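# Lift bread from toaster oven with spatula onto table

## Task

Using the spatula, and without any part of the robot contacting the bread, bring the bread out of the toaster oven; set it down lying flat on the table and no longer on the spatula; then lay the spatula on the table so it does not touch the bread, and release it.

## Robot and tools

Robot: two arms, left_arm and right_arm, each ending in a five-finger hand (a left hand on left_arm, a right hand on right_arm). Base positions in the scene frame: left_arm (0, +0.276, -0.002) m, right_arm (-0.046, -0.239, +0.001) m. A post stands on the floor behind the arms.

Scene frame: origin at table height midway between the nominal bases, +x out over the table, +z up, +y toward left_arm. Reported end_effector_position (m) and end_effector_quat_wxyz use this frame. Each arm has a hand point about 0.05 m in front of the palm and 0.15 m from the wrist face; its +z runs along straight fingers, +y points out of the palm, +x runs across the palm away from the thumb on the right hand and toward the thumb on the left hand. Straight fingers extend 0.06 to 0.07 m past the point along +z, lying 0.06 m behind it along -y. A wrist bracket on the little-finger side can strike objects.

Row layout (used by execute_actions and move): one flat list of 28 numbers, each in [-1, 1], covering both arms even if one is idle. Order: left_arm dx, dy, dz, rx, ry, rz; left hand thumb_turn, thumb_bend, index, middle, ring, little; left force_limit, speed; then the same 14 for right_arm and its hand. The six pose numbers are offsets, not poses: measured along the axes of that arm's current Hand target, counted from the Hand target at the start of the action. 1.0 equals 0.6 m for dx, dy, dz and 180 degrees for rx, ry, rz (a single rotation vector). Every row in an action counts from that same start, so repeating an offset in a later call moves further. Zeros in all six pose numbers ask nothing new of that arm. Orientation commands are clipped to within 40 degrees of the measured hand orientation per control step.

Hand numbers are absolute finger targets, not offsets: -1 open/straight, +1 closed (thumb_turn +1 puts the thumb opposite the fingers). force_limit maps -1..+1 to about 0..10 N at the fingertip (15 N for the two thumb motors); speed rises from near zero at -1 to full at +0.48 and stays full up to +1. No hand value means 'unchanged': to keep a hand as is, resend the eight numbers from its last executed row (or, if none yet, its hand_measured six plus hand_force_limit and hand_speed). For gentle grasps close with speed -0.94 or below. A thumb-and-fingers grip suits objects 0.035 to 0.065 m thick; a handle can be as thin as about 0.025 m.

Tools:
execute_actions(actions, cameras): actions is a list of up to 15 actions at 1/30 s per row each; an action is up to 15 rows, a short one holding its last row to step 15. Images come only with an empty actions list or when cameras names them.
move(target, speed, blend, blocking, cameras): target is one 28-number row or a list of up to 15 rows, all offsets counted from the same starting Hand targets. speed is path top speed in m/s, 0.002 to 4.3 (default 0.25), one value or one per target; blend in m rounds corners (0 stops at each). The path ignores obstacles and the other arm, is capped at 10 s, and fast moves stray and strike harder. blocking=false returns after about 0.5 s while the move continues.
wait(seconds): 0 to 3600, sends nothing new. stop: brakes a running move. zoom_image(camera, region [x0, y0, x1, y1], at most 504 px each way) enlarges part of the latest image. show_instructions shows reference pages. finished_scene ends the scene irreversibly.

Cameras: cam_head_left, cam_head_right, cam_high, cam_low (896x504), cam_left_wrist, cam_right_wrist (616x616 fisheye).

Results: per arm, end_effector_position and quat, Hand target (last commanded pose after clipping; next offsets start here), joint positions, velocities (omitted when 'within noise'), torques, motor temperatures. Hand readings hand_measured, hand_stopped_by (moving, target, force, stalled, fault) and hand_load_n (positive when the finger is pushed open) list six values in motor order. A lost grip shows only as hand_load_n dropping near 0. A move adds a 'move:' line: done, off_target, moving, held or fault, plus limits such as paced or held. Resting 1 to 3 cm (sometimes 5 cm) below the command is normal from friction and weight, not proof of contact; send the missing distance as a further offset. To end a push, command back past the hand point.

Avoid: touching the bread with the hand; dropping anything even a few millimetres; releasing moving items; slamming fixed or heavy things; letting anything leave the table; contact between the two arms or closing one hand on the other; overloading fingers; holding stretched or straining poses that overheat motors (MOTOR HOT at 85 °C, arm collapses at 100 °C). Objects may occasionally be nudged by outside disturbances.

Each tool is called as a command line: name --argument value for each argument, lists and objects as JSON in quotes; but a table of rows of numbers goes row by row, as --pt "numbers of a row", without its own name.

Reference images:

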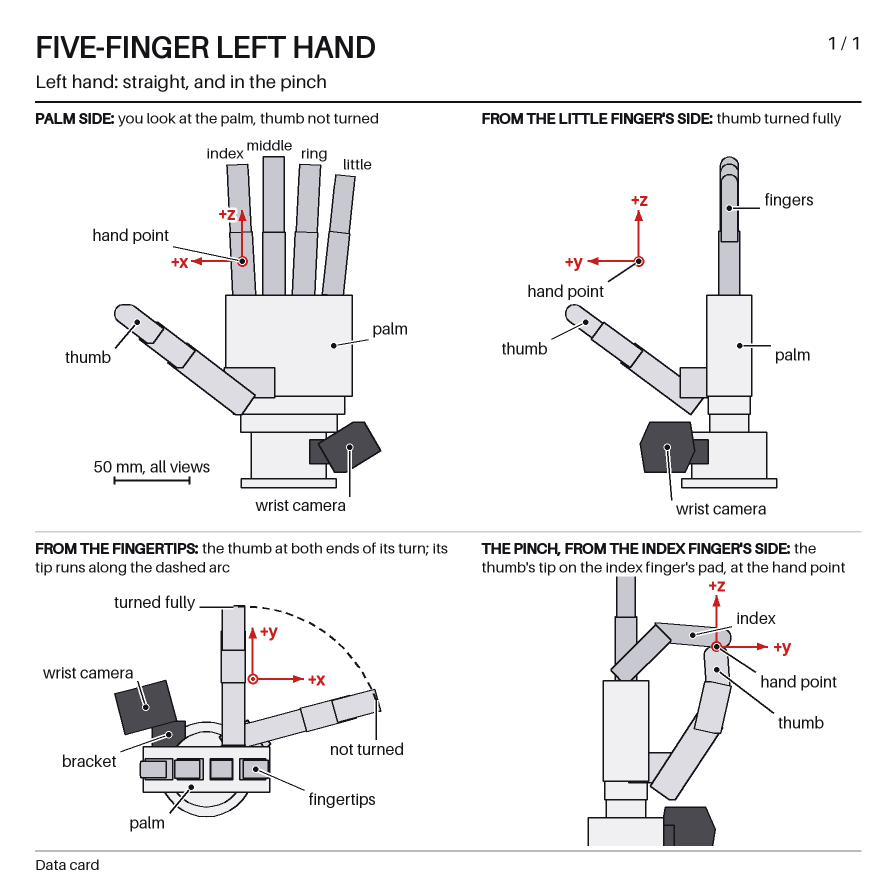

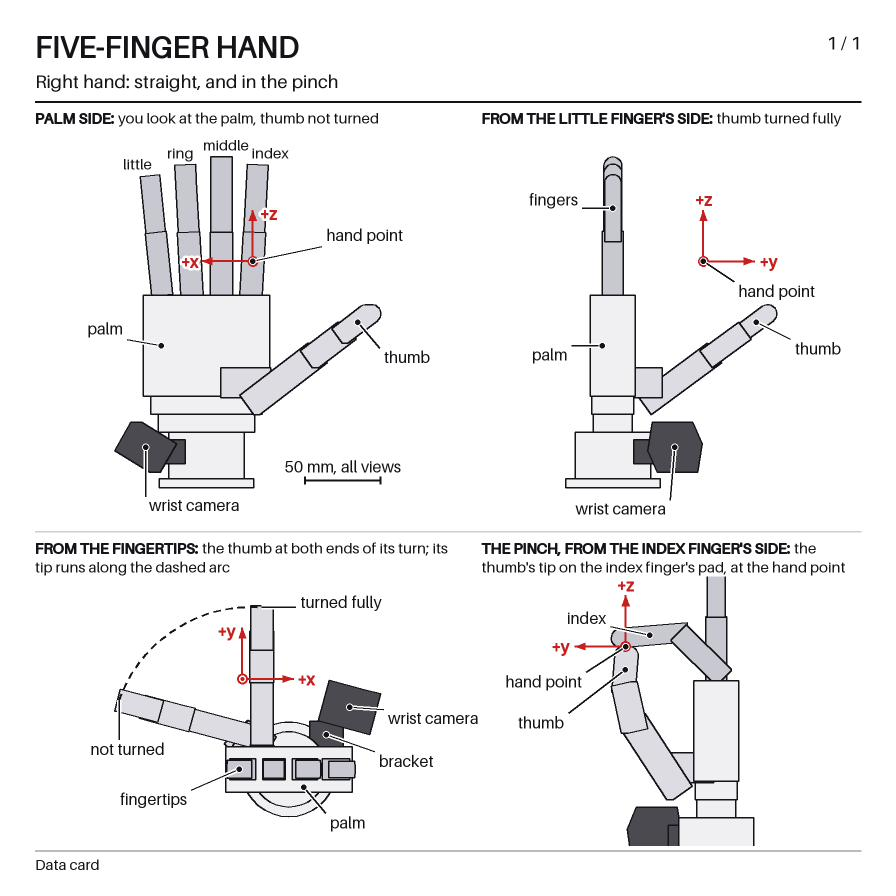

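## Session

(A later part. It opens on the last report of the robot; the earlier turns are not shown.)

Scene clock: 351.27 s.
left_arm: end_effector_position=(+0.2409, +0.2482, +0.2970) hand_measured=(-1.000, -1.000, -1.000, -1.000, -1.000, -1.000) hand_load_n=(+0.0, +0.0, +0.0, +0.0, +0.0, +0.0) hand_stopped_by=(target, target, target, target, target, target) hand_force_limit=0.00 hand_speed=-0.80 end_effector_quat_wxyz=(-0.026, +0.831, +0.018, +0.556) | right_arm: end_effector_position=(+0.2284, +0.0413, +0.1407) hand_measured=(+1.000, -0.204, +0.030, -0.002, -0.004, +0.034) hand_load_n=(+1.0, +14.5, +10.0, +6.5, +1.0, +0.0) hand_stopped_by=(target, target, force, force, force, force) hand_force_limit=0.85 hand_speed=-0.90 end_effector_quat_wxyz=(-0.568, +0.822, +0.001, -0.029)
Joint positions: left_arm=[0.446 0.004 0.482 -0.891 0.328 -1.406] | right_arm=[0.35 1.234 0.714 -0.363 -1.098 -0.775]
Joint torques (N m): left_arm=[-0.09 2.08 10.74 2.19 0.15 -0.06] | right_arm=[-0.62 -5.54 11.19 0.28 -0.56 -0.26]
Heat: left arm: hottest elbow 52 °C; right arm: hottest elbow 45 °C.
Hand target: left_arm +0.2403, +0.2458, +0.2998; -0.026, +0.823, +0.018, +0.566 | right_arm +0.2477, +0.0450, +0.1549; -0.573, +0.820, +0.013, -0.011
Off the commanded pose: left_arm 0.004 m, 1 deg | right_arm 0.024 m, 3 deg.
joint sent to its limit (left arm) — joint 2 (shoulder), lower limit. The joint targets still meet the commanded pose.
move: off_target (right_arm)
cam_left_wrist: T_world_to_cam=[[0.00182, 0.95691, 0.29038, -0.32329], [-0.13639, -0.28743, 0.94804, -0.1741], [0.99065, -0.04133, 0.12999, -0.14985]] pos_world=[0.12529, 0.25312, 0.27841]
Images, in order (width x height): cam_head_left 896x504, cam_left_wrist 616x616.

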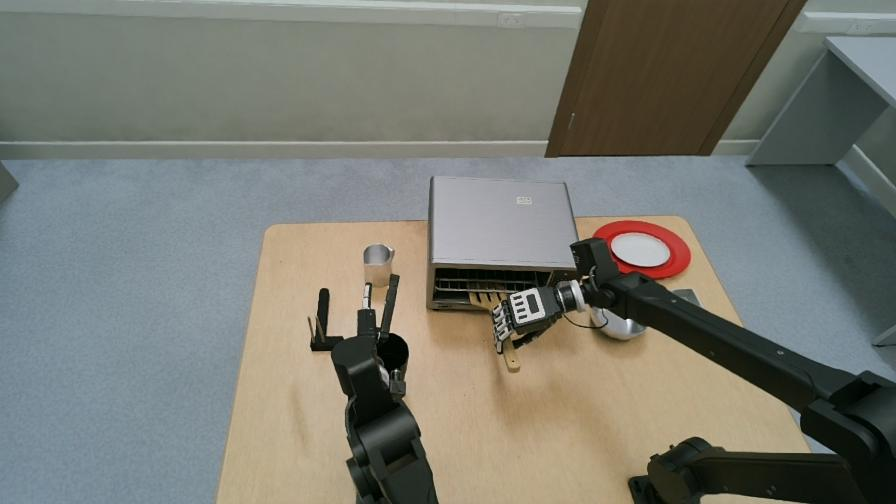

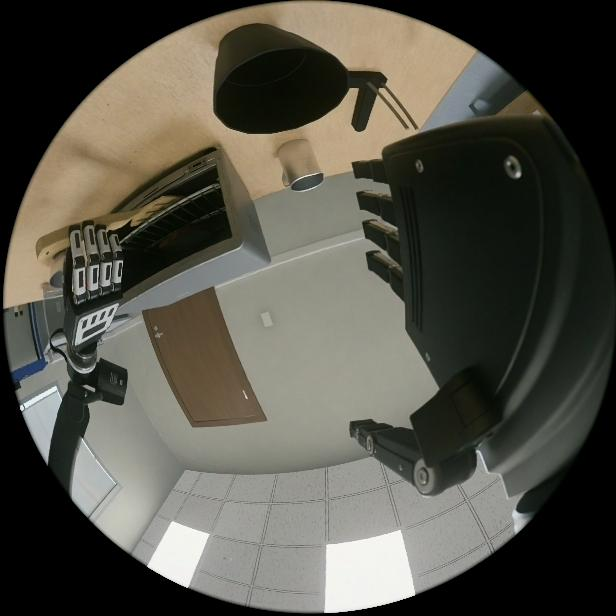

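wait --seconds 0.1 --cameras '["cam_head_left","cam_head_right"]'

zoom_image --camera "cam_head_left" --region '[430, 260, 560, 390]'

zoom_image --camera "cam_head_right" --region '[430, 260, 560, 390]'

Scene clock: 351.70 s.
left_arm: end_effector_position=(+0.2409, +0.2482, +0.2970) hand_measured=(-1.000, -1.000, -1.000, -1.000, -1.000, -1.000) hand_load_n=(+0.0, +0.0, +0.0, +0.0, +0.0, +0.0) hand_stopped_by=(target, target, target, target, target, target) hand_force_limit=0.00 hand_speed=-0.80 end_effector_quat_wxyz=(-0.026, +0.831, +0.018, +0.556) | right_arm: end_effector_position=(+0.2283, +0.0413, +0.1407) hand_measured=(+1.000, -0.204, +0.030, -0.002, -0.004, +0.034) hand_load_n=(+0.5, +14.5, +10.0, +6.5, +0.5, +0.0) hand_stopped_by=(target, target, force, force, force, force) hand_force_limit=0.85 hand_speed=-0.90 end_effector_quat_wxyz=(-0.568, +0.822, +0.001, -0.029)
Joint positions: left_arm=[0.446 0.004 0.482 -0.891 0.328 -1.406] | right_arm=[0.35 1.234 0.714 -0.364 -1.098 -0.776]
Joint torques (N m): left_arm=[-0.26 2.02 10.76 2.18 0.14 -0.06] | right_arm=[-1.08 -5.48 11.28 0.24 -0.57 -0.28]
Heat: left arm: hottest elbow 52 °C; right arm: hottest elbow 45 °C.
Hand target: left_arm +0.2403, +0.2458, +0.2998; -0.026, +0.823, +0.018, +0.566 | right_arm +0.2477, +0.0450, +0.1548; -0.573, +0.820, +0.013, -0.011
Off the commanded pose: left_arm 0.004 m, 1 deg | right_arm 0.024 m, 3 deg.
wait: 0.10 s; at rest from the start

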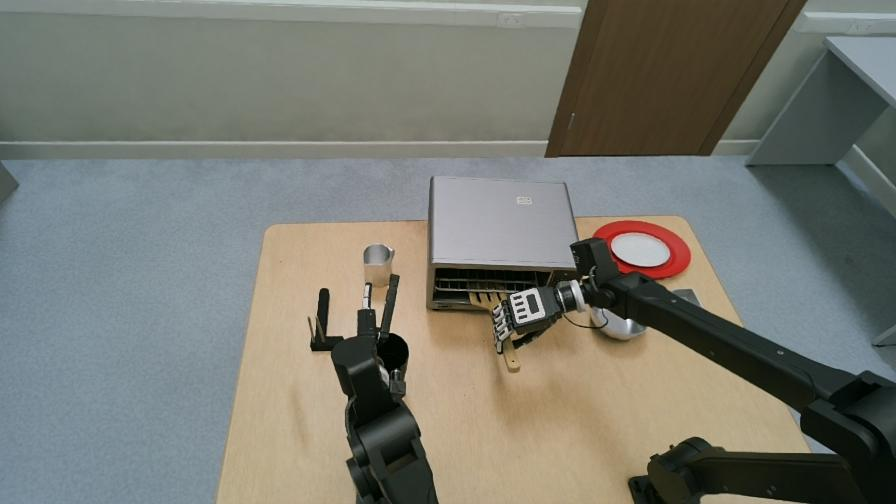

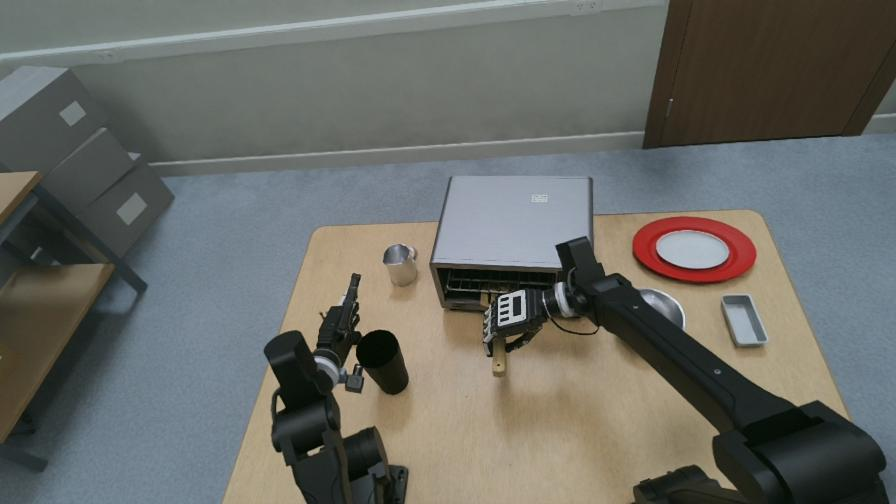

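Scaled by 3.877 from the camera's image (finer frame: 1280x720).

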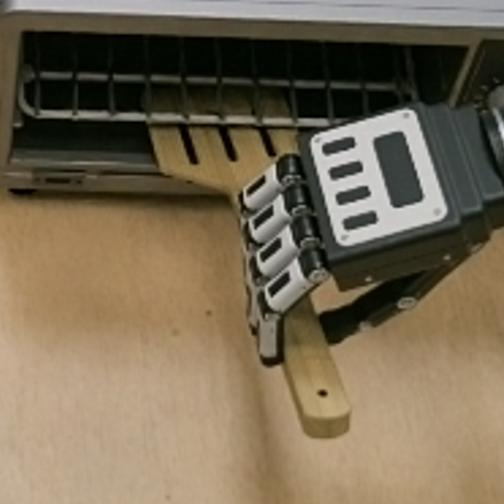

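Scaled by 3.877 from the camera's image (finer frame: 1280x720).

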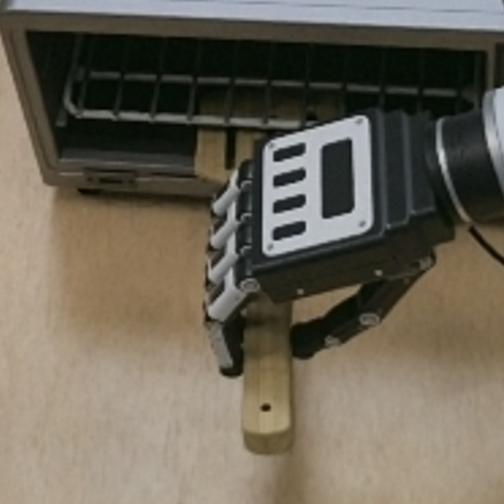

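move --target '[0,0,0,0,0,0,-1,-1,-1,-1,-1,-1,0,-0.8,-0.1663,0.0209,0.0173,0,0,0,1,-0.2,0.4,0.4,0.4,0.4,0.85,-0.9]' --speed 0.08 --cameras '["cam_head_left","cam_head_right","cam_left_wrist"]'

zoom_image --camera "cam_head_left" --region '[450, 280, 580, 430]'

zoom_image --camera "cam_head_right" --region '[430, 280, 560, 430]'

zoom_image --camera "cam_left_wrist" --region '[0, 160, 200, 330]'

Scene clock: 354.93 s.
left_arm: end_effector_position=(+0.2409, +0.2482, +0.2970) hand_measured=(-1.000, -1.000, -1.000, -1.000, -1.000, -1.000) hand_load_n=(+0.0, +0.0, +0.0, +0.0, +0.0, +0.0) hand_stopped_by=(target, target, target, target, target, target) hand_force_limit=0.00 hand_speed=-0.80 end_effector_quat_wxyz=(-0.026, +0.831, +0.018, +0.556) | right_arm: end_effector_position=(+0.1487, +0.0437, +0.1344) hand_measured=(+1.000, -0.204, +0.030, -0.002, -0.004, +0.034) hand_load_n=(+0.5, +14.0, +10.5, +6.5, +0.0, +0.0) hand_stopped_by=(target, target, force, force, force, force) hand_force_limit=0.85 hand_speed=-0.90 end_effector_quat_wxyz=(-0.566, +0.824, +0.005, -0.019)
Joint positions: left_arm=[0.446 0.004 0.482 -0.891 0.328 -1.406] | right_arm=[0.472 0.988 0.508 -0.241 -0.999 -0.61]
Joint torques (N m): left_arm=[-0.15 1.96 10.74 2.15 0.15 -0.06] | right_arm=[1.08 -5.07 7.43 1.78 -0.36 -0.02]
Heat: left arm: hottest elbow 52 °C; right arm: hottest elbow 46 °C.
Hand target: left_arm +0.2403, +0.2458, +0.2998; -0.026, +0.823, +0.018, +0.566 | right_arm +0.1477, +0.0471, +0.1399; -0.573, +0.820, +0.013, -0.011
Off the commanded pose: left_arm 0.004 m, 1 deg | right_arm 0.006 m, 2 deg.
joint sent to its limit (left arm) — joint 2 (shoulder), lower limit. The joint targets still meet the commanded pose.
move: done
cam_left_wrist: T_world_to_cam=[[0.00182, 0.95691, 0.29038, -0.32329], [-0.13639, -0.28743, 0.94804, -0.1741], [0.99065, -0.04133, 0.12999, -0.14985]] pos_world=[0.12529, 0.25312, 0.27841]

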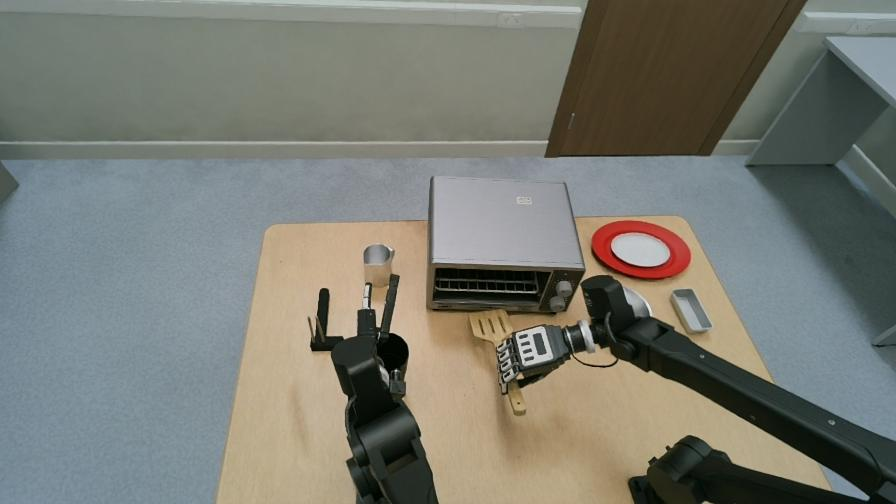

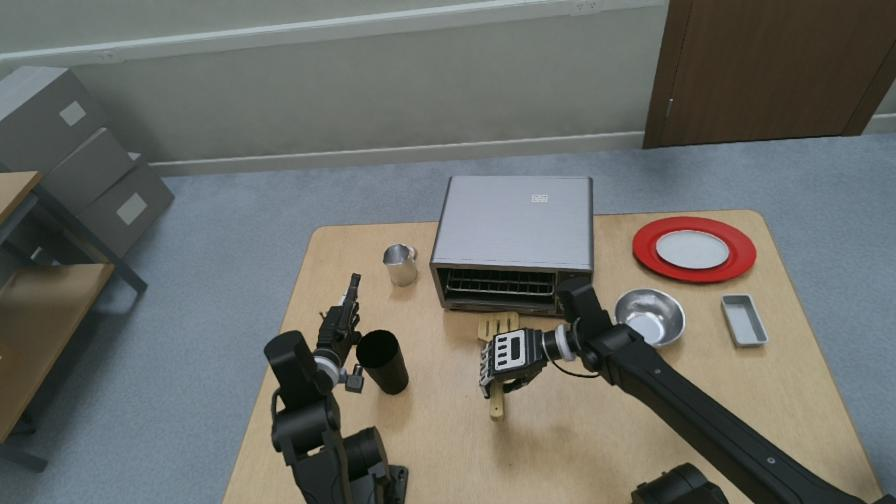

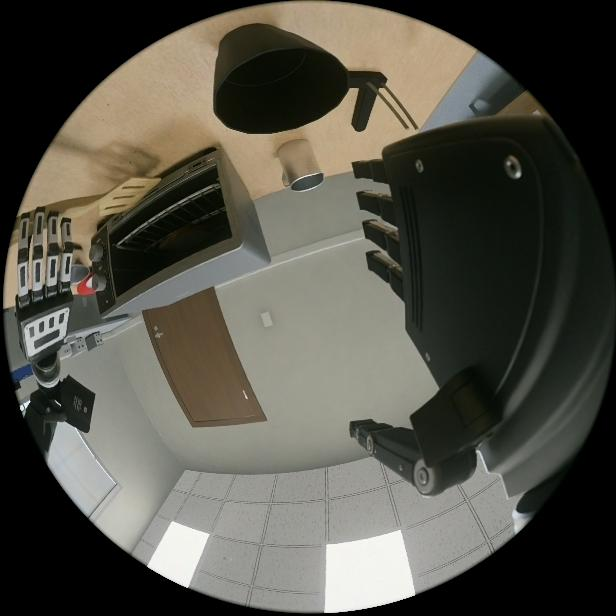

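Scaled by 3.360 from the camera's image (finer frame: 1280x720).

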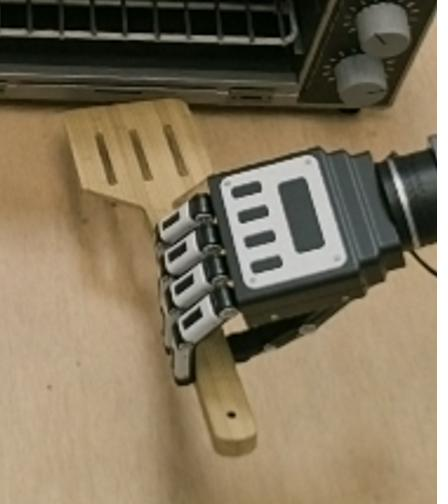

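Scaled by 3.360 from the camera's image (finer frame: 1280x720).

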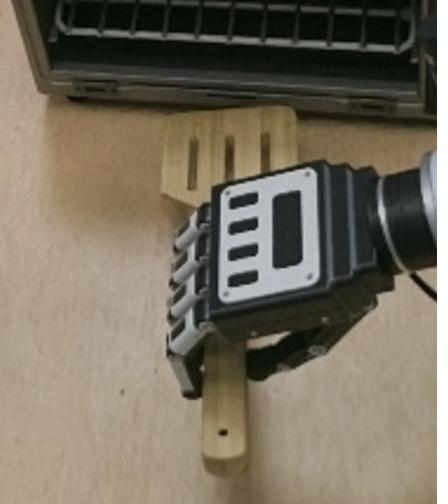

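Scaled by 2.520 from the camera's image (finer frame: 880x880).

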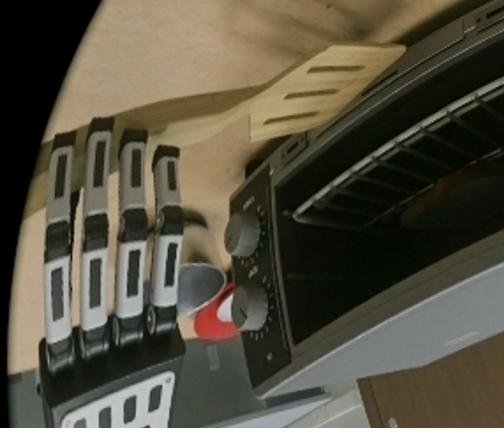

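move --target '[0,0,0,0,0,0,-1,-1,-1,-1,-1,-1,0,-0.8,-0.0750,0,0,0,0,0,1,-0.2,0.4,0.4,0.4,0.4,0.85,-0.9]' --speed 0.08

Scene clock: 356.93 s.
left_arm: end_effector_position=(+0.2409, +0.2482, +0.2970) hand_measured=(-1.000, -1.000, -1.000, -1.000, -1.000, -1.000) hand_load_n=(+0.0, +0.0, +0.0, +0.0, +0.0, +0.0) hand_stopped_by=(target, target, target, target, target, target) hand_force_limit=0.00 hand_speed=-0.80 end_effector_quat_wxyz=(-0.026, +0.831, +0.018, +0.556) | right_arm: end_effector_position=(+0.1040, +0.0424, +0.1350) hand_measured=(+1.000, -0.204, +0.030, -0.002, -0.004, +0.034) hand_load_n=(+0.5, +14.0, +10.5, +6.5, +0.0, +0.0) hand_stopped_by=(target, target, force, force, force, force) hand_force_limit=0.85 hand_speed=-0.90 end_effector_quat_wxyz=(-0.566, +0.824, +0.006, -0.017)
Joint positions: left_arm=[0.446 0.004 0.482 -0.891 0.328 -1.406] | right_arm=[0.562 0.825 0.419 -0.235 -0.927 -0.515]
Joint torques (N m): left_arm=[-0.21 1.96 10.74 2.19 0.15 -0.07] | right_arm=[0.97 -3.14 7.76 1.87 -0.28 0]
Heat: left arm: hottest elbow 52 °C; right arm: hottest elbow 45 °C.
Hand target: left_arm +0.2403, +0.2458, +0.2998; -0.026, +0.823, +0.018, +0.566 | right_arm +0.1027, +0.0455, +0.1399; -0.573, +0.820, +0.013, -0.011
Off the commanded pose: left_arm 0.004 m, 1 deg | right_arm 0.006 m, 1 deg.
joint sent to its limit (left arm) — joint 2 (shoulder), lower limit. The joint targets still meet the commanded pose.
move: done

move --target '[0,0,0,0,0,0,-1,-1,-1,-1,-1,-1,0,-0.8,0.0002,0.0658,0.0242,0,0,0,1,-0.2,0.4,0.4,0.4,0.4,0.85,-0.9]' --speed 0.04 --cameras '["cam_left_wrist","cam_head_right"]'

zoom_image --camera "cam_left_wrist" --region '[0, 130, 200, 330]'

Scene clock: 358.67 s.
left_arm: end_effector_position=(+0.2409, +0.2482, +0.2970) hand_measured=(-1.000, -1.000, -1.000, -1.000, -1.000, -1.000) hand_load_n=(+0.0, +0.0, +0.0, +0.0, +0.0, +0.0) hand_stopped_by=(target, target, target, target, target, target) hand_force_limit=0.00 hand_speed=-0.80 end_effector_quat_wxyz=(-0.026, +0.831, +0.018, +0.556) | right_arm: end_effector_position=(+0.1039, +0.0424, +0.0985) hand_measured=(+1.000, -0.204, +0.030, -0.002, -0.004, +0.034) hand_load_n=(+0.5, +14.0, +10.5, +7.0, +0.0, +0.0) hand_stopped_by=(target, target, force, force, force, force) hand_force_limit=0.85 hand_speed=-0.90 end_effector_quat_wxyz=(-0.570, +0.821, +0.010, -0.010)
Joint positions: left_arm=[0.446 0.004 0.482 -0.891 0.328 -1.406] | right_arm=[0.563 0.898 0.335 -0.057 -0.926 -0.514]
Joint torques (N m): left_arm=[-0.26 2.02 10.73 2.17 0.14 -0.06] | right_arm=[0.67 -1.38 7.16 1.91 -0.28 -0.03]
Heat: left arm: hottest elbow 52 °C; right arm: hottest elbow 45 °C.
Hand target: left_arm +0.2403, +0.2458, +0.2998; -0.026, +0.823, +0.018, +0.566 | right_arm +0.1028, +0.0456, +0.0979; -0.573, +0.820, +0.013, -0.011
Off the commanded pose: left_arm 0.004 m, 1 deg | right_arm 0.003 m, 0 deg.
joint sent to its limit (left arm) — joint 2 (shoulder), lower limit. The joint targets still meet the commanded pose.
move: done
cam_left_wrist: T_world_to_cam=[[0.00182, 0.95691, 0.29038, -0.32329], [-0.13639, -0.28743, 0.94804, -0.1741], [0.99065, -0.04133, 0.12999, -0.14985]] pos_world=[0.12529, 0.25312, 0.27841]
Images, in order (width x height): cam_head_right 896x504, cam_left_wrist 616x616.

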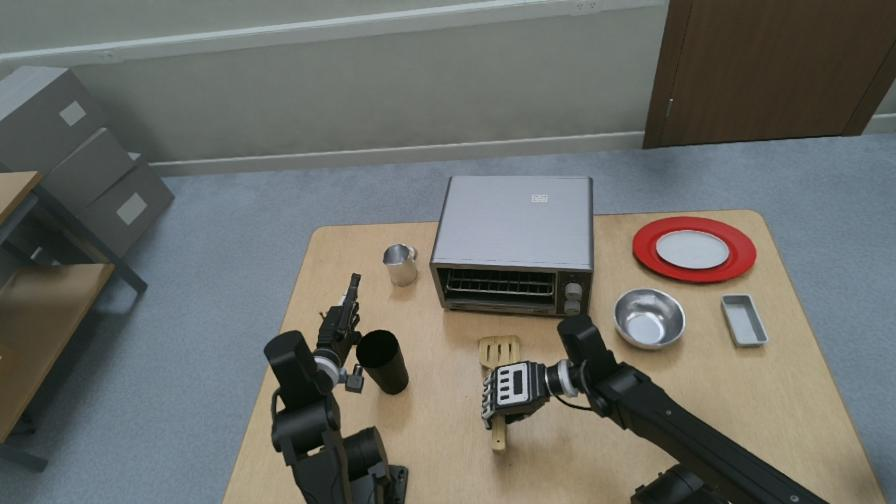

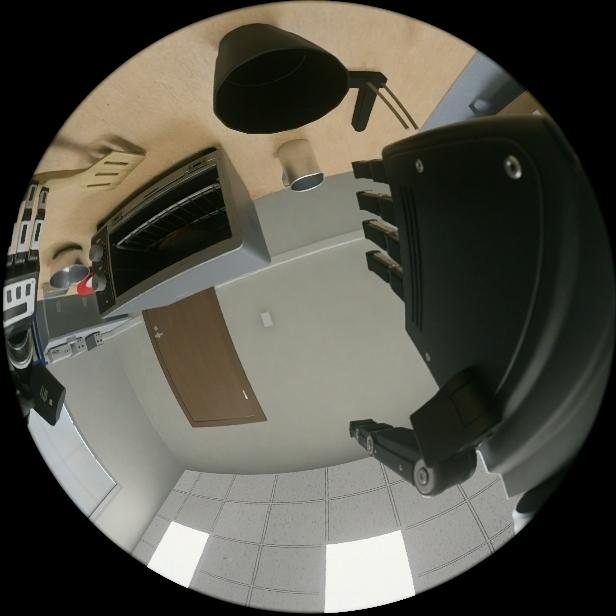

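Scaled by 2.520 from the camera's image (finer frame: 880x880).

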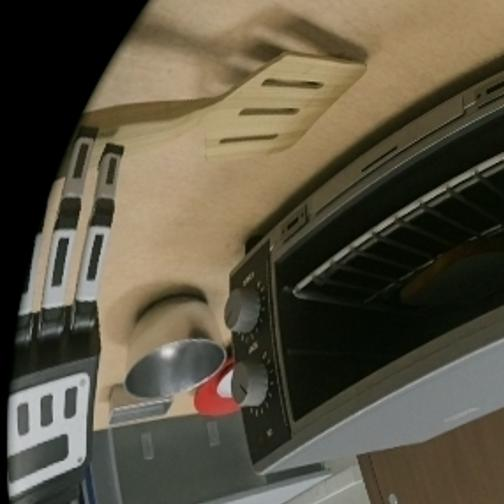

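move --target '[0,0,0,0,0,0,-1,-1,-1,-1,-1,-1,0,-0.8,0,0.0078,0.0029,0.0015,-0.0153,0.0417,1,-0.2,0.4,0.4,0.4,0.4,0.85,-0.9]' --speed 0.06 --cameras '["cam_left_wrist"]'

zoom_image --camera "cam_left_wrist" --region '[0, 130, 200, 330]'

Scene clock: 360.50 s.
left_arm: end_effector_position=(+0.2409, +0.2482, +0.2970) hand_measured=(-1.000, -1.000, -1.000, -1.000, -1.000, -1.000) hand_load_n=(+0.0, +0.0, +0.0, +0.0, +0.0, +0.0) hand_stopped_by=(target, target, target, target, target, target) hand_force_limit=0.00 hand_speed=-0.80 end_effector_quat_wxyz=(-0.026, +0.831, +0.018, +0.556) | right_arm: end_effector_position=(+0.0945, +0.0418, +0.0864) hand_measured=(+1.000, -0.204, +0.030, -0.002, -0.004, +0.034) hand_load_n=(+0.5, +15.0, +10.0, +5.5, +4.0, +0.0) hand_stopped_by=(target, target, force, force, force, force) hand_force_limit=0.85 hand_speed=-0.90 end_effector_quat_wxyz=(-0.568, +0.820, -0.014, -0.067)
Joint positions: left_arm=[0.446 0.004 0.482 -0.891 0.328 -1.406] | right_arm=[0.544 0.988 0.335 -0.038 -0.998 -0.473]
Joint torques (N m): left_arm=[-0.21 1.96 10.77 2.14 0.14 -0.07] | right_arm=[-0.97 -1.73 8.46 1.39 -0.53 0.2]
Heat: left arm: hottest elbow 52 °C; right arm: hottest elbow 45 °C.
Hand target: left_arm +0.2403, +0.2458, +0.2998; -0.026, +0.823, +0.018, +0.566 | right_arm +0.1027, +0.0456, +0.0931; -0.572, +0.817, -0.027, -0.068
Off the commanded pose: left_arm 0.004 m, 1 deg | right_arm 0.011 m, 2 deg.
joint sent to its limit (left arm) — joint 2 (shoulder), lower limit. The joint targets still meet the commanded pose.
move: off_target (right_arm)
cam_left_wrist: T_world_to_cam=[[0.00182, 0.95691, 0.29038, -0.32329], [-0.13639, -0.28743, 0.94804, -0.1741], [0.99065, -0.04133, 0.12999, -0.14985]] pos_world=[0.12529, 0.25312, 0.27841]

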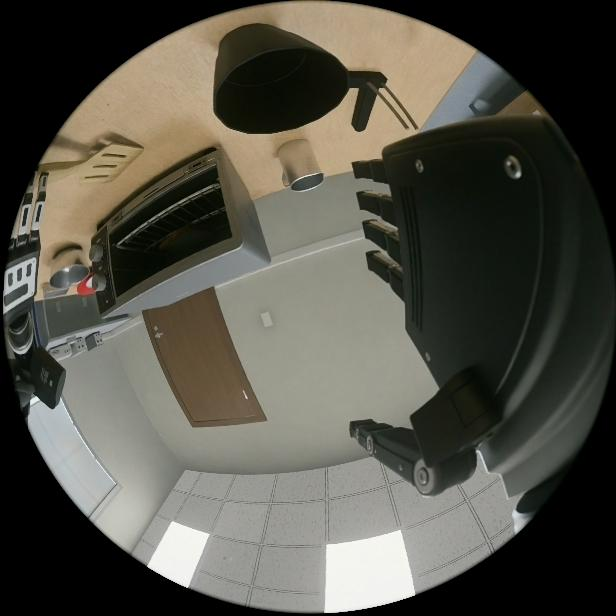

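Scaled by 2.520 from the camera's image (finer frame: 880x880).

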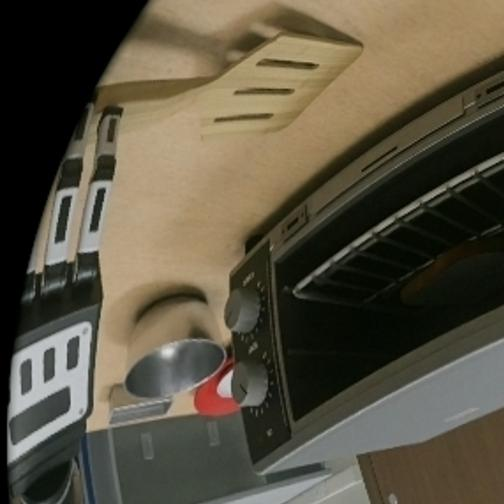

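move --target '[0,0,0,0,0,0,-1,-1,-1,-1,-1,-1,0,-0.8,0.0113,0.0081,0.0025,0.0015,-0.0153,0.0417,1,-0.2,0.4,0.4,0.4,0.4,0.85,-0.9]' --speed 0.06 --cameras '["cam_left_wrist","cam_head_left","cam_head_right"]'

zoom_image --camera "cam_left_wrist" --region '[0, 130, 200, 330]'

zoom_image --camera "cam_head_left" --region '[450, 310, 580, 460]'

zoom_image --camera "cam_head_right" --region '[440, 320, 570, 470]'

Scene clock: 362.30 s.
left_arm: end_effector_position=(+0.2409, +0.2482, +0.2970) hand_measured=(-1.000, -1.000, -1.000, -1.000, -1.000, -1.000) hand_load_n=(+0.0, +0.0, +0.0, +0.0, +0.0, +0.0) hand_stopped_by=(target, target, target, target, target, target) hand_force_limit=0.00 hand_speed=-0.80 end_effector_quat_wxyz=(-0.026, +0.831, +0.018, +0.556) | right_arm: end_effector_position=(+0.0936, +0.0393, +0.0769) hand_measured=(+1.000, -0.204, +0.030, -0.002, -0.004, +0.032) hand_load_n=(+1.0, +15.0, +10.5, +4.5, +2.5, +4.0) hand_stopped_by=(target, target, force, force, force, force) hand_force_limit=0.85 hand_speed=-0.90 end_effector_quat_wxyz=(-0.563, +0.814, -0.055, -0.129)
Joint positions: left_arm=[0.446 0.004 0.482 -0.891 0.328 -1.406] | right_arm=[0.502 1.105 0.355 -0.035 -1.081 -0.429]
Joint torques (N m): left_arm=[-0.09 2.02 10.77 2.17 0.15 -0.07] | right_arm=[-1.14 -2.55 9.09 1.36 -0.51 0.23]
Heat: left arm: hottest elbow 52 °C; right arm: hottest elbow 45 °C.
Hand target: left_arm +0.2403, +0.2458, +0.2998; -0.026, +0.823, +0.018, +0.566 | right_arm +0.1088, +0.0456, +0.0871; -0.569, +0.810, -0.067, -0.125
Off the commanded pose: left_arm 0.004 m, 1 deg | right_arm 0.019 m, 2 deg.
joint sent to its limit (left arm) — joint 2 (shoulder), lower limit. The joint targets still meet the commanded pose.
move: off_target (right_arm)
cam_left_wrist: T_world_to_cam=[[0.00182, 0.95691, 0.29038, -0.32329], [-0.13639, -0.28743, 0.94804, -0.1741], [0.99065, -0.04133, 0.12999, -0.14985]] pos_world=[0.12529, 0.25312, 0.27841]
Images, in order (width x height): cam_head_left 896x504, cam_head_right 896x504, cam_left_wrist 616x616.

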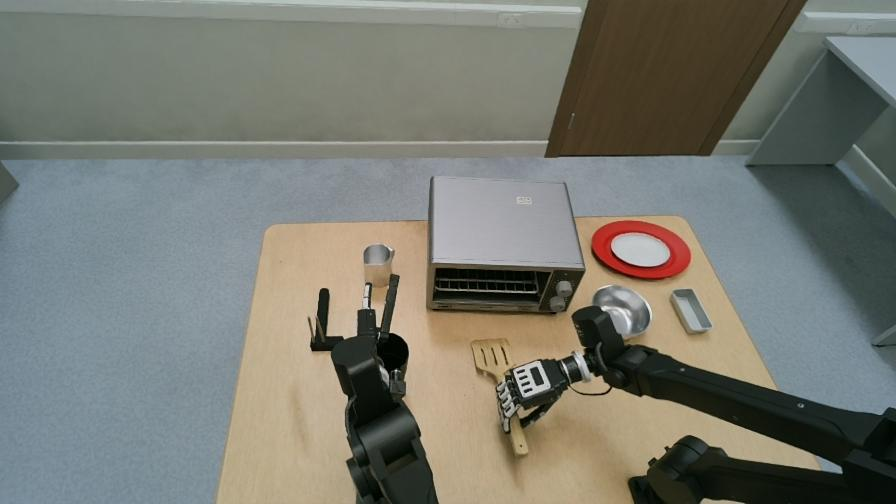

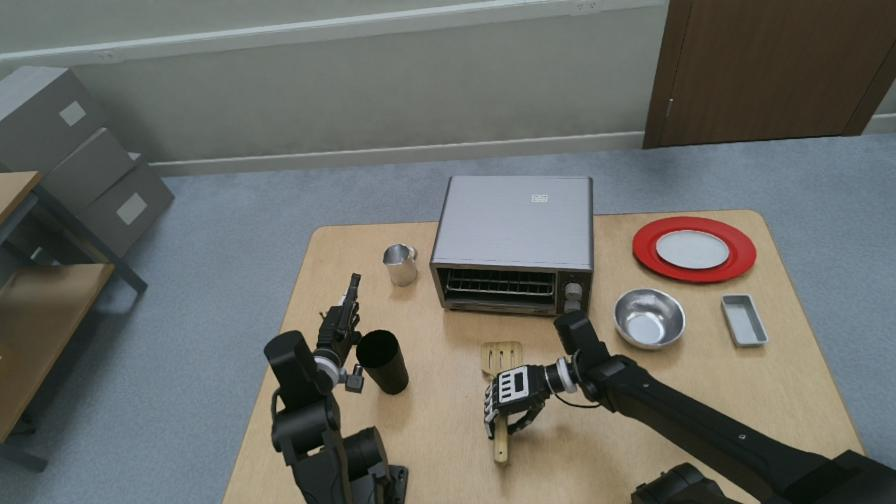

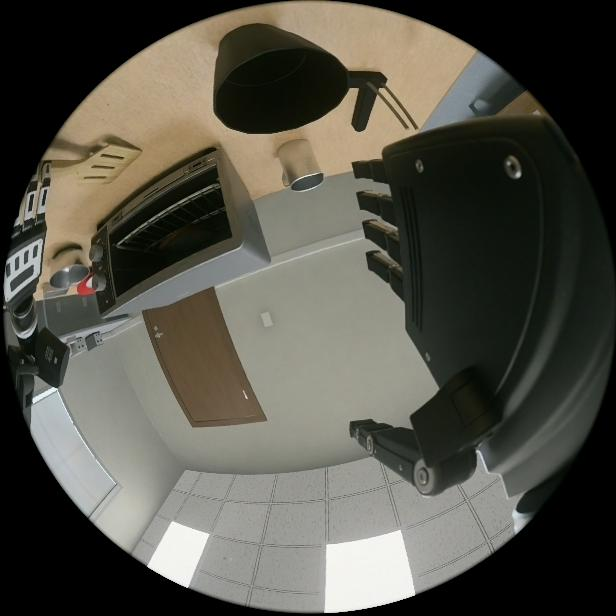

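Scaled by 2.520 from the camera's image (finer frame: 880x880).

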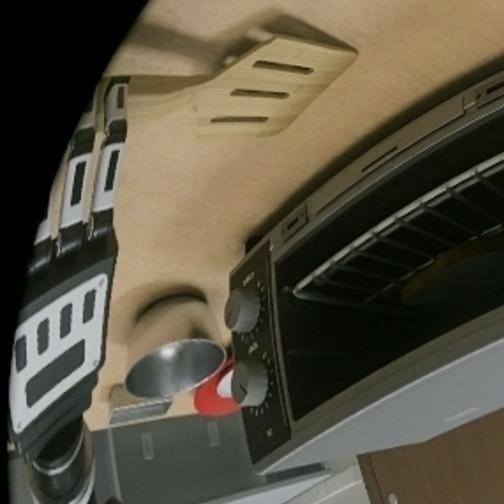

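Scaled by 3.360 from the camera's image (finer frame: 1280x720).

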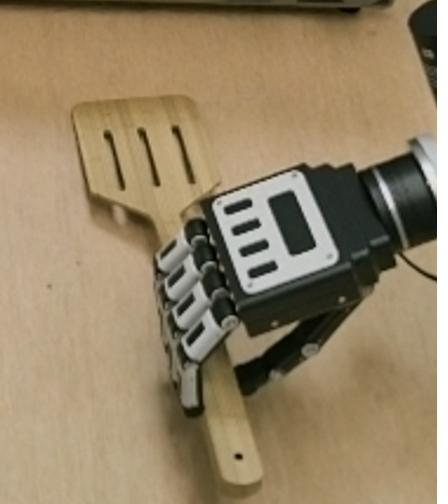

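Scaled by 3.360 from the camera's image (finer frame: 1280x720).

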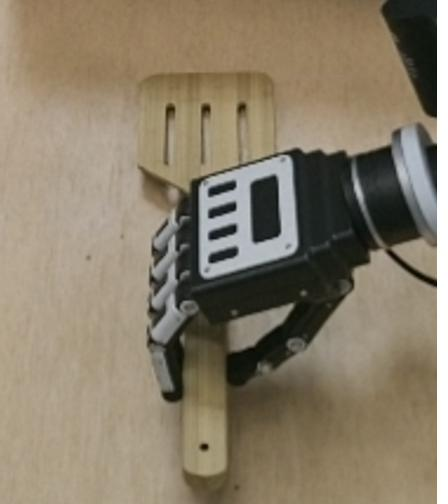

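move --pt "0 0 0 0 0 0 -1 -1 -1 -1 -1 -1 0 -0.8 -0.0256 -0.083 -0.0294 0 0 0 1 -0.2 0.4 0.4 0.4 0.4 0.85 -0.9" --pt "0 0 0 0 0 0 -1 -1 -1 -1 -1 -1 0 -0.8 -0.0256 -0.083 -0.0294 -0.0026 0.0267 -0.073 1 -0.2 0.4 0.4 0.4 0.4 0.85 -0.9" --speed 0.1 --blend '[0.02,0]' --cameras '["cam_left_wrist","cam_head_left","cam_head_right"]'

zoom_image --camera "cam_head_left" --region '[450, 290, 580, 440]'

zoom_image --camera "cam_head_right" --region '[440, 290, 570, 440]'

Scene clock: 365.17 s.
left_arm: end_effector_position=(+0.2409, +0.2482, +0.2970) hand_measured=(-1.000, -1.000, -1.000, -1.000, -1.000, -1.000) hand_load_n=(+0.0, +0.0, +0.0, +0.0, +0.0, +0.0) hand_stopped_by=(target, target, target, target, target, target) hand_force_limit=0.00 hand_speed=-0.80 end_effector_quat_wxyz=(-0.026, +0.831, +0.018, +0.556) | right_arm: end_effector_position=(+0.1058, +0.0410, +0.1322) hand_measured=(+1.000, -0.204, +0.030, -0.002, -0.004, +0.032) hand_load_n=(+1.5, +15.5, +10.5, +4.5, +1.5, +2.5) hand_stopped_by=(target, target, force, force, force, force) hand_force_limit=0.85 hand_speed=-0.90 end_effector_quat_wxyz=(-0.566, +0.823, -0.017, -0.039)
Joint positions: left_arm=[0.446 0.004 0.482 -0.891 0.328 -1.406] | right_arm=[0.538 0.86 0.423 -0.231 -0.957 -0.484]
Joint torques (N m): left_arm=[0.15 1.9 10.71 2.15 0.16 -0.07] | right_arm=[0.73 -3.31 8.99 1.1 -0.33 -0.24]
Heat: left arm: hottest elbow 52 °C; right arm: hottest elbow 46 °C.
Hand target: left_arm +0.2403, +0.2458, +0.2998; -0.026, +0.823, +0.018, +0.566 | right_arm +0.1087, +0.0456, +0.1420; -0.573, +0.819, +0.003, -0.026
Off the commanded pose: left_arm 0.004 m, 1 deg | right_arm 0.011 m, 3 deg.
joint sent to its limit (left arm) — joint 2 (shoulder), lower limit. The joint targets still meet the commanded pose.
move: off_target (right_arm)
cam_left_wrist: T_world_to_cam=[[0.00182, 0.95691, 0.29038, -0.32329], [-0.13639, -0.28743, 0.94804, -0.1741], [0.99065, -0.04133, 0.12999, -0.14985]] pos_world=[0.12529, 0.25312, 0.27841]
Images, in order (width x height): cam_head_left 896x504, cam_head_right 896x504, cam_left_wrist 616x616.

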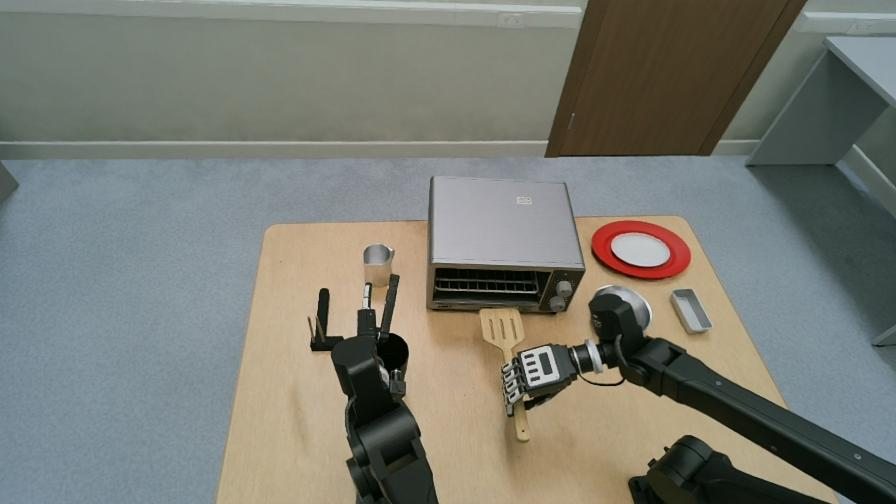

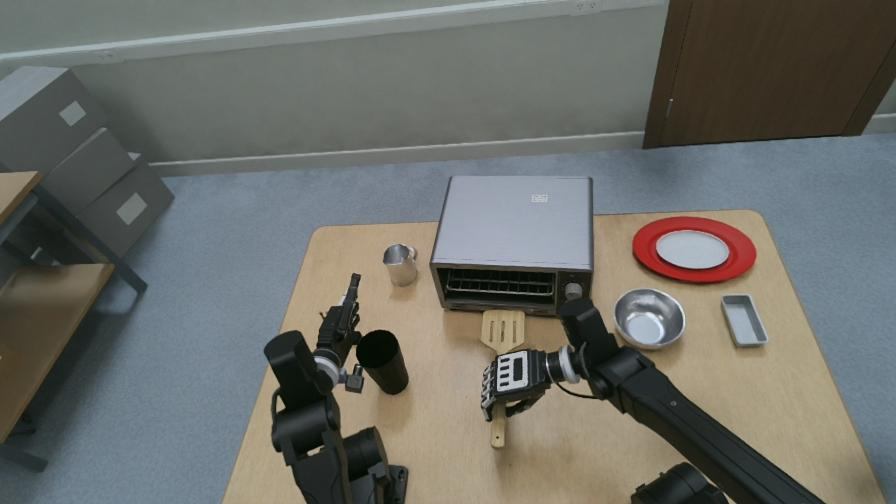

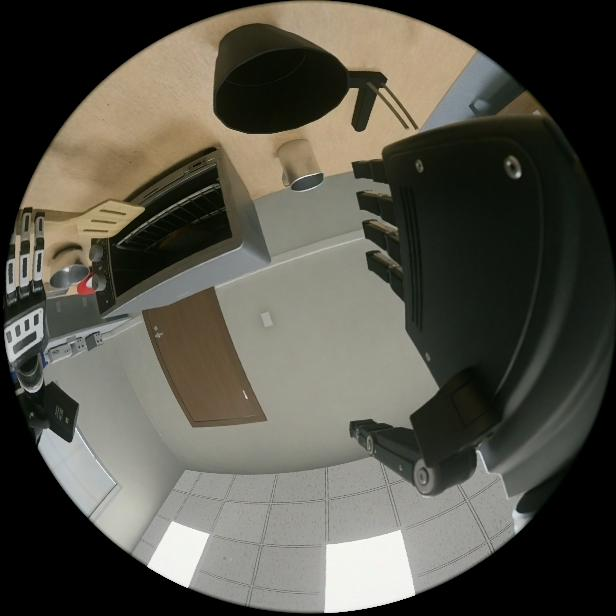

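Scaled by 3.360 from the camera's image (finer frame: 1280x720).

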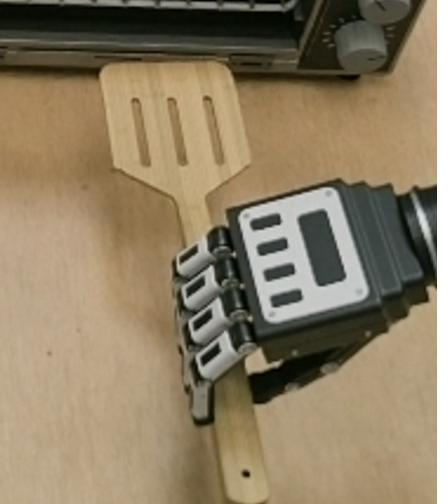

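Scaled by 3.360 from the camera's image (finer frame: 1280x720).

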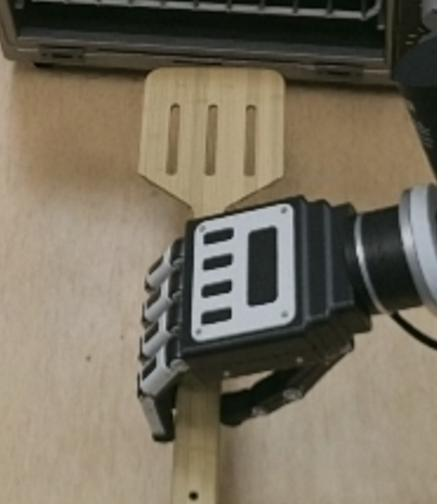

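move --pt "0 0 0 0 0 0 -1 -1 -1 -1 -1 -1 0 -0.8 0.0325 -0.0253 0.0073 -0.0004 0.0038 -0.0104 1 -0.2 0.4 0.4 0.4 0.4 0.85 -0.9" --pt "0 0 0 0 0 0 -1 -1 -1 -1 -1 -1 0 -0.8 0.2078 -0.0265 0.0003 -0.0004 0.0038 -0.0104 1 -0.2 0.4 0.4 0.4 0.4 0.85 -0.9" --speed 0.07 --blend '[0.01,0]' --cameras '["cam_left_wrist","cam_head_left","cam_head_right"]'

zoom_image --camera "cam_head_left" --region '[430, 250, 530, 320]'

zoom_image --camera "cam_left_wrist" --region '[130, 180, 230, 280]'

Scene clock: 368.27 s.
left_arm: end_effector_position=(+0.2409, +0.2482, +0.2970) hand_measured=(-1.000, -1.000, -1.000, -1.000, -1.000, -1.000) hand_load_n=(+0.0, +0.0, +0.0, +0.0, +0.0, +0.0) hand_stopped_by=(target, target, target, target, target, target) hand_force_limit=0.00 hand_speed=-0.80 end_effector_quat_wxyz=(-0.026, +0.831, +0.018, +0.556) | right_arm: end_effector_position=(+0.2151, +0.0513, +0.1377) hand_measured=(+1.000, -0.204, +0.030, -0.002, -0.004, +0.032) hand_load_n=(+1.5, +16.0, +10.5, +4.5, +1.5, +2.5) hand_stopped_by=(target, target, force, force, force, force) hand_force_limit=0.85 hand_speed=-0.90 end_effector_quat_wxyz=(-0.568, +0.823, +0.002, -0.027)
Joint positions: left_arm=[0.446 0.004 0.482 -0.891 0.328 -1.406] | right_arm=[0.393 1.207 0.676 -0.291 -1.067 -0.711]
Joint torques (N m): left_arm=[-0.09 1.85 10.77 2.14 0.16 -0.07] | right_arm=[-0.73 -5.48 11.15 0.36 -0.65 -0.27]
Heat: left arm: hottest elbow 52 °C; right arm: hottest elbow 46 °C.
Hand target: left_arm +0.2403, +0.2458, +0.2998; -0.026, +0.823, +0.018, +0.566 | right_arm +0.2335, +0.0556, +0.1521; -0.573, +0.819, +0.013, -0.012
Off the commanded pose: left_arm 0.004 m, 1 deg | right_arm 0.024 m, 2 deg.
joint sent to its limit (left arm) — joint 2 (shoulder), lower limit. The joint targets still meet the commanded pose.
move: off_target (right_arm)
cam_left_wrist: T_world_to_cam=[[0.00182, 0.95691, 0.29038, -0.32329], [-0.13639, -0.28743, 0.94804, -0.1741], [0.99065, -0.04133, 0.12999, -0.14985]] pos_world=[0.12529, 0.25312, 0.27841]
Images, in order (width x height): cam_head_left 896x504, cam_head_right 896x504, cam_left_wrist 616x616.

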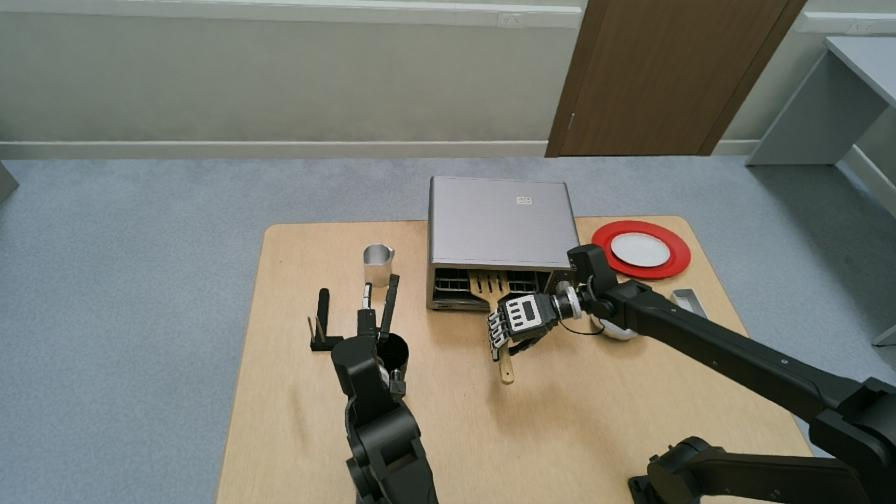

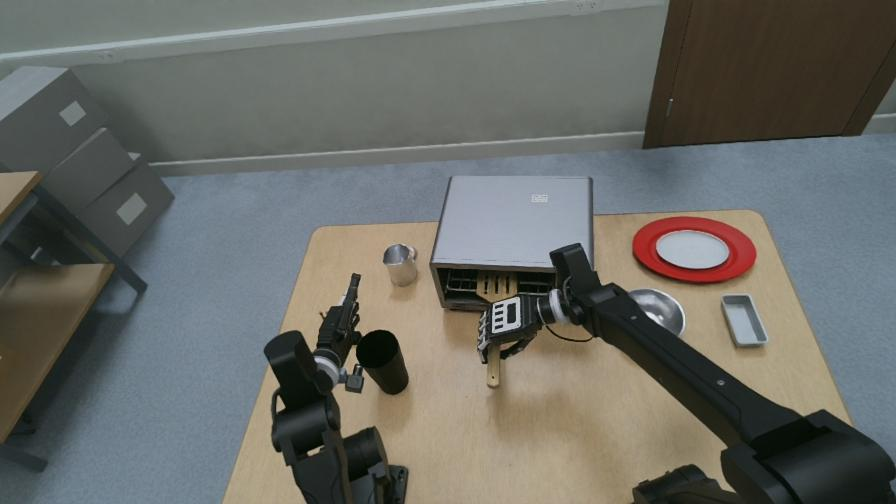

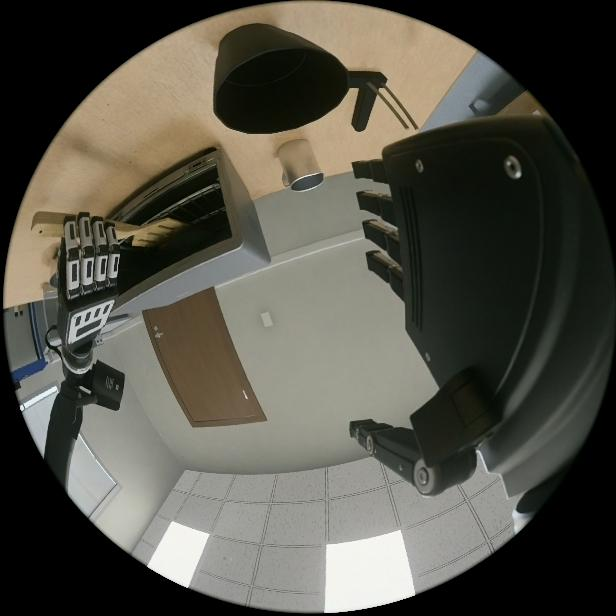

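Scaled by 5.040 from the camera's image (finer frame: 1280x720).

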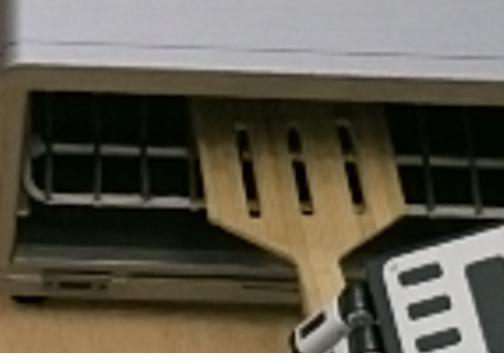

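Scaled by 5.040 from the camera's image (finer frame: 880x880).

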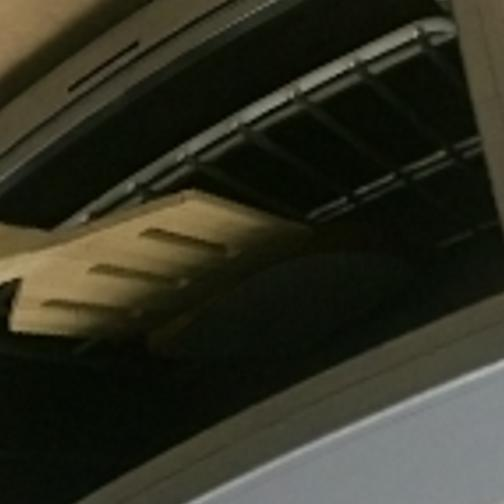

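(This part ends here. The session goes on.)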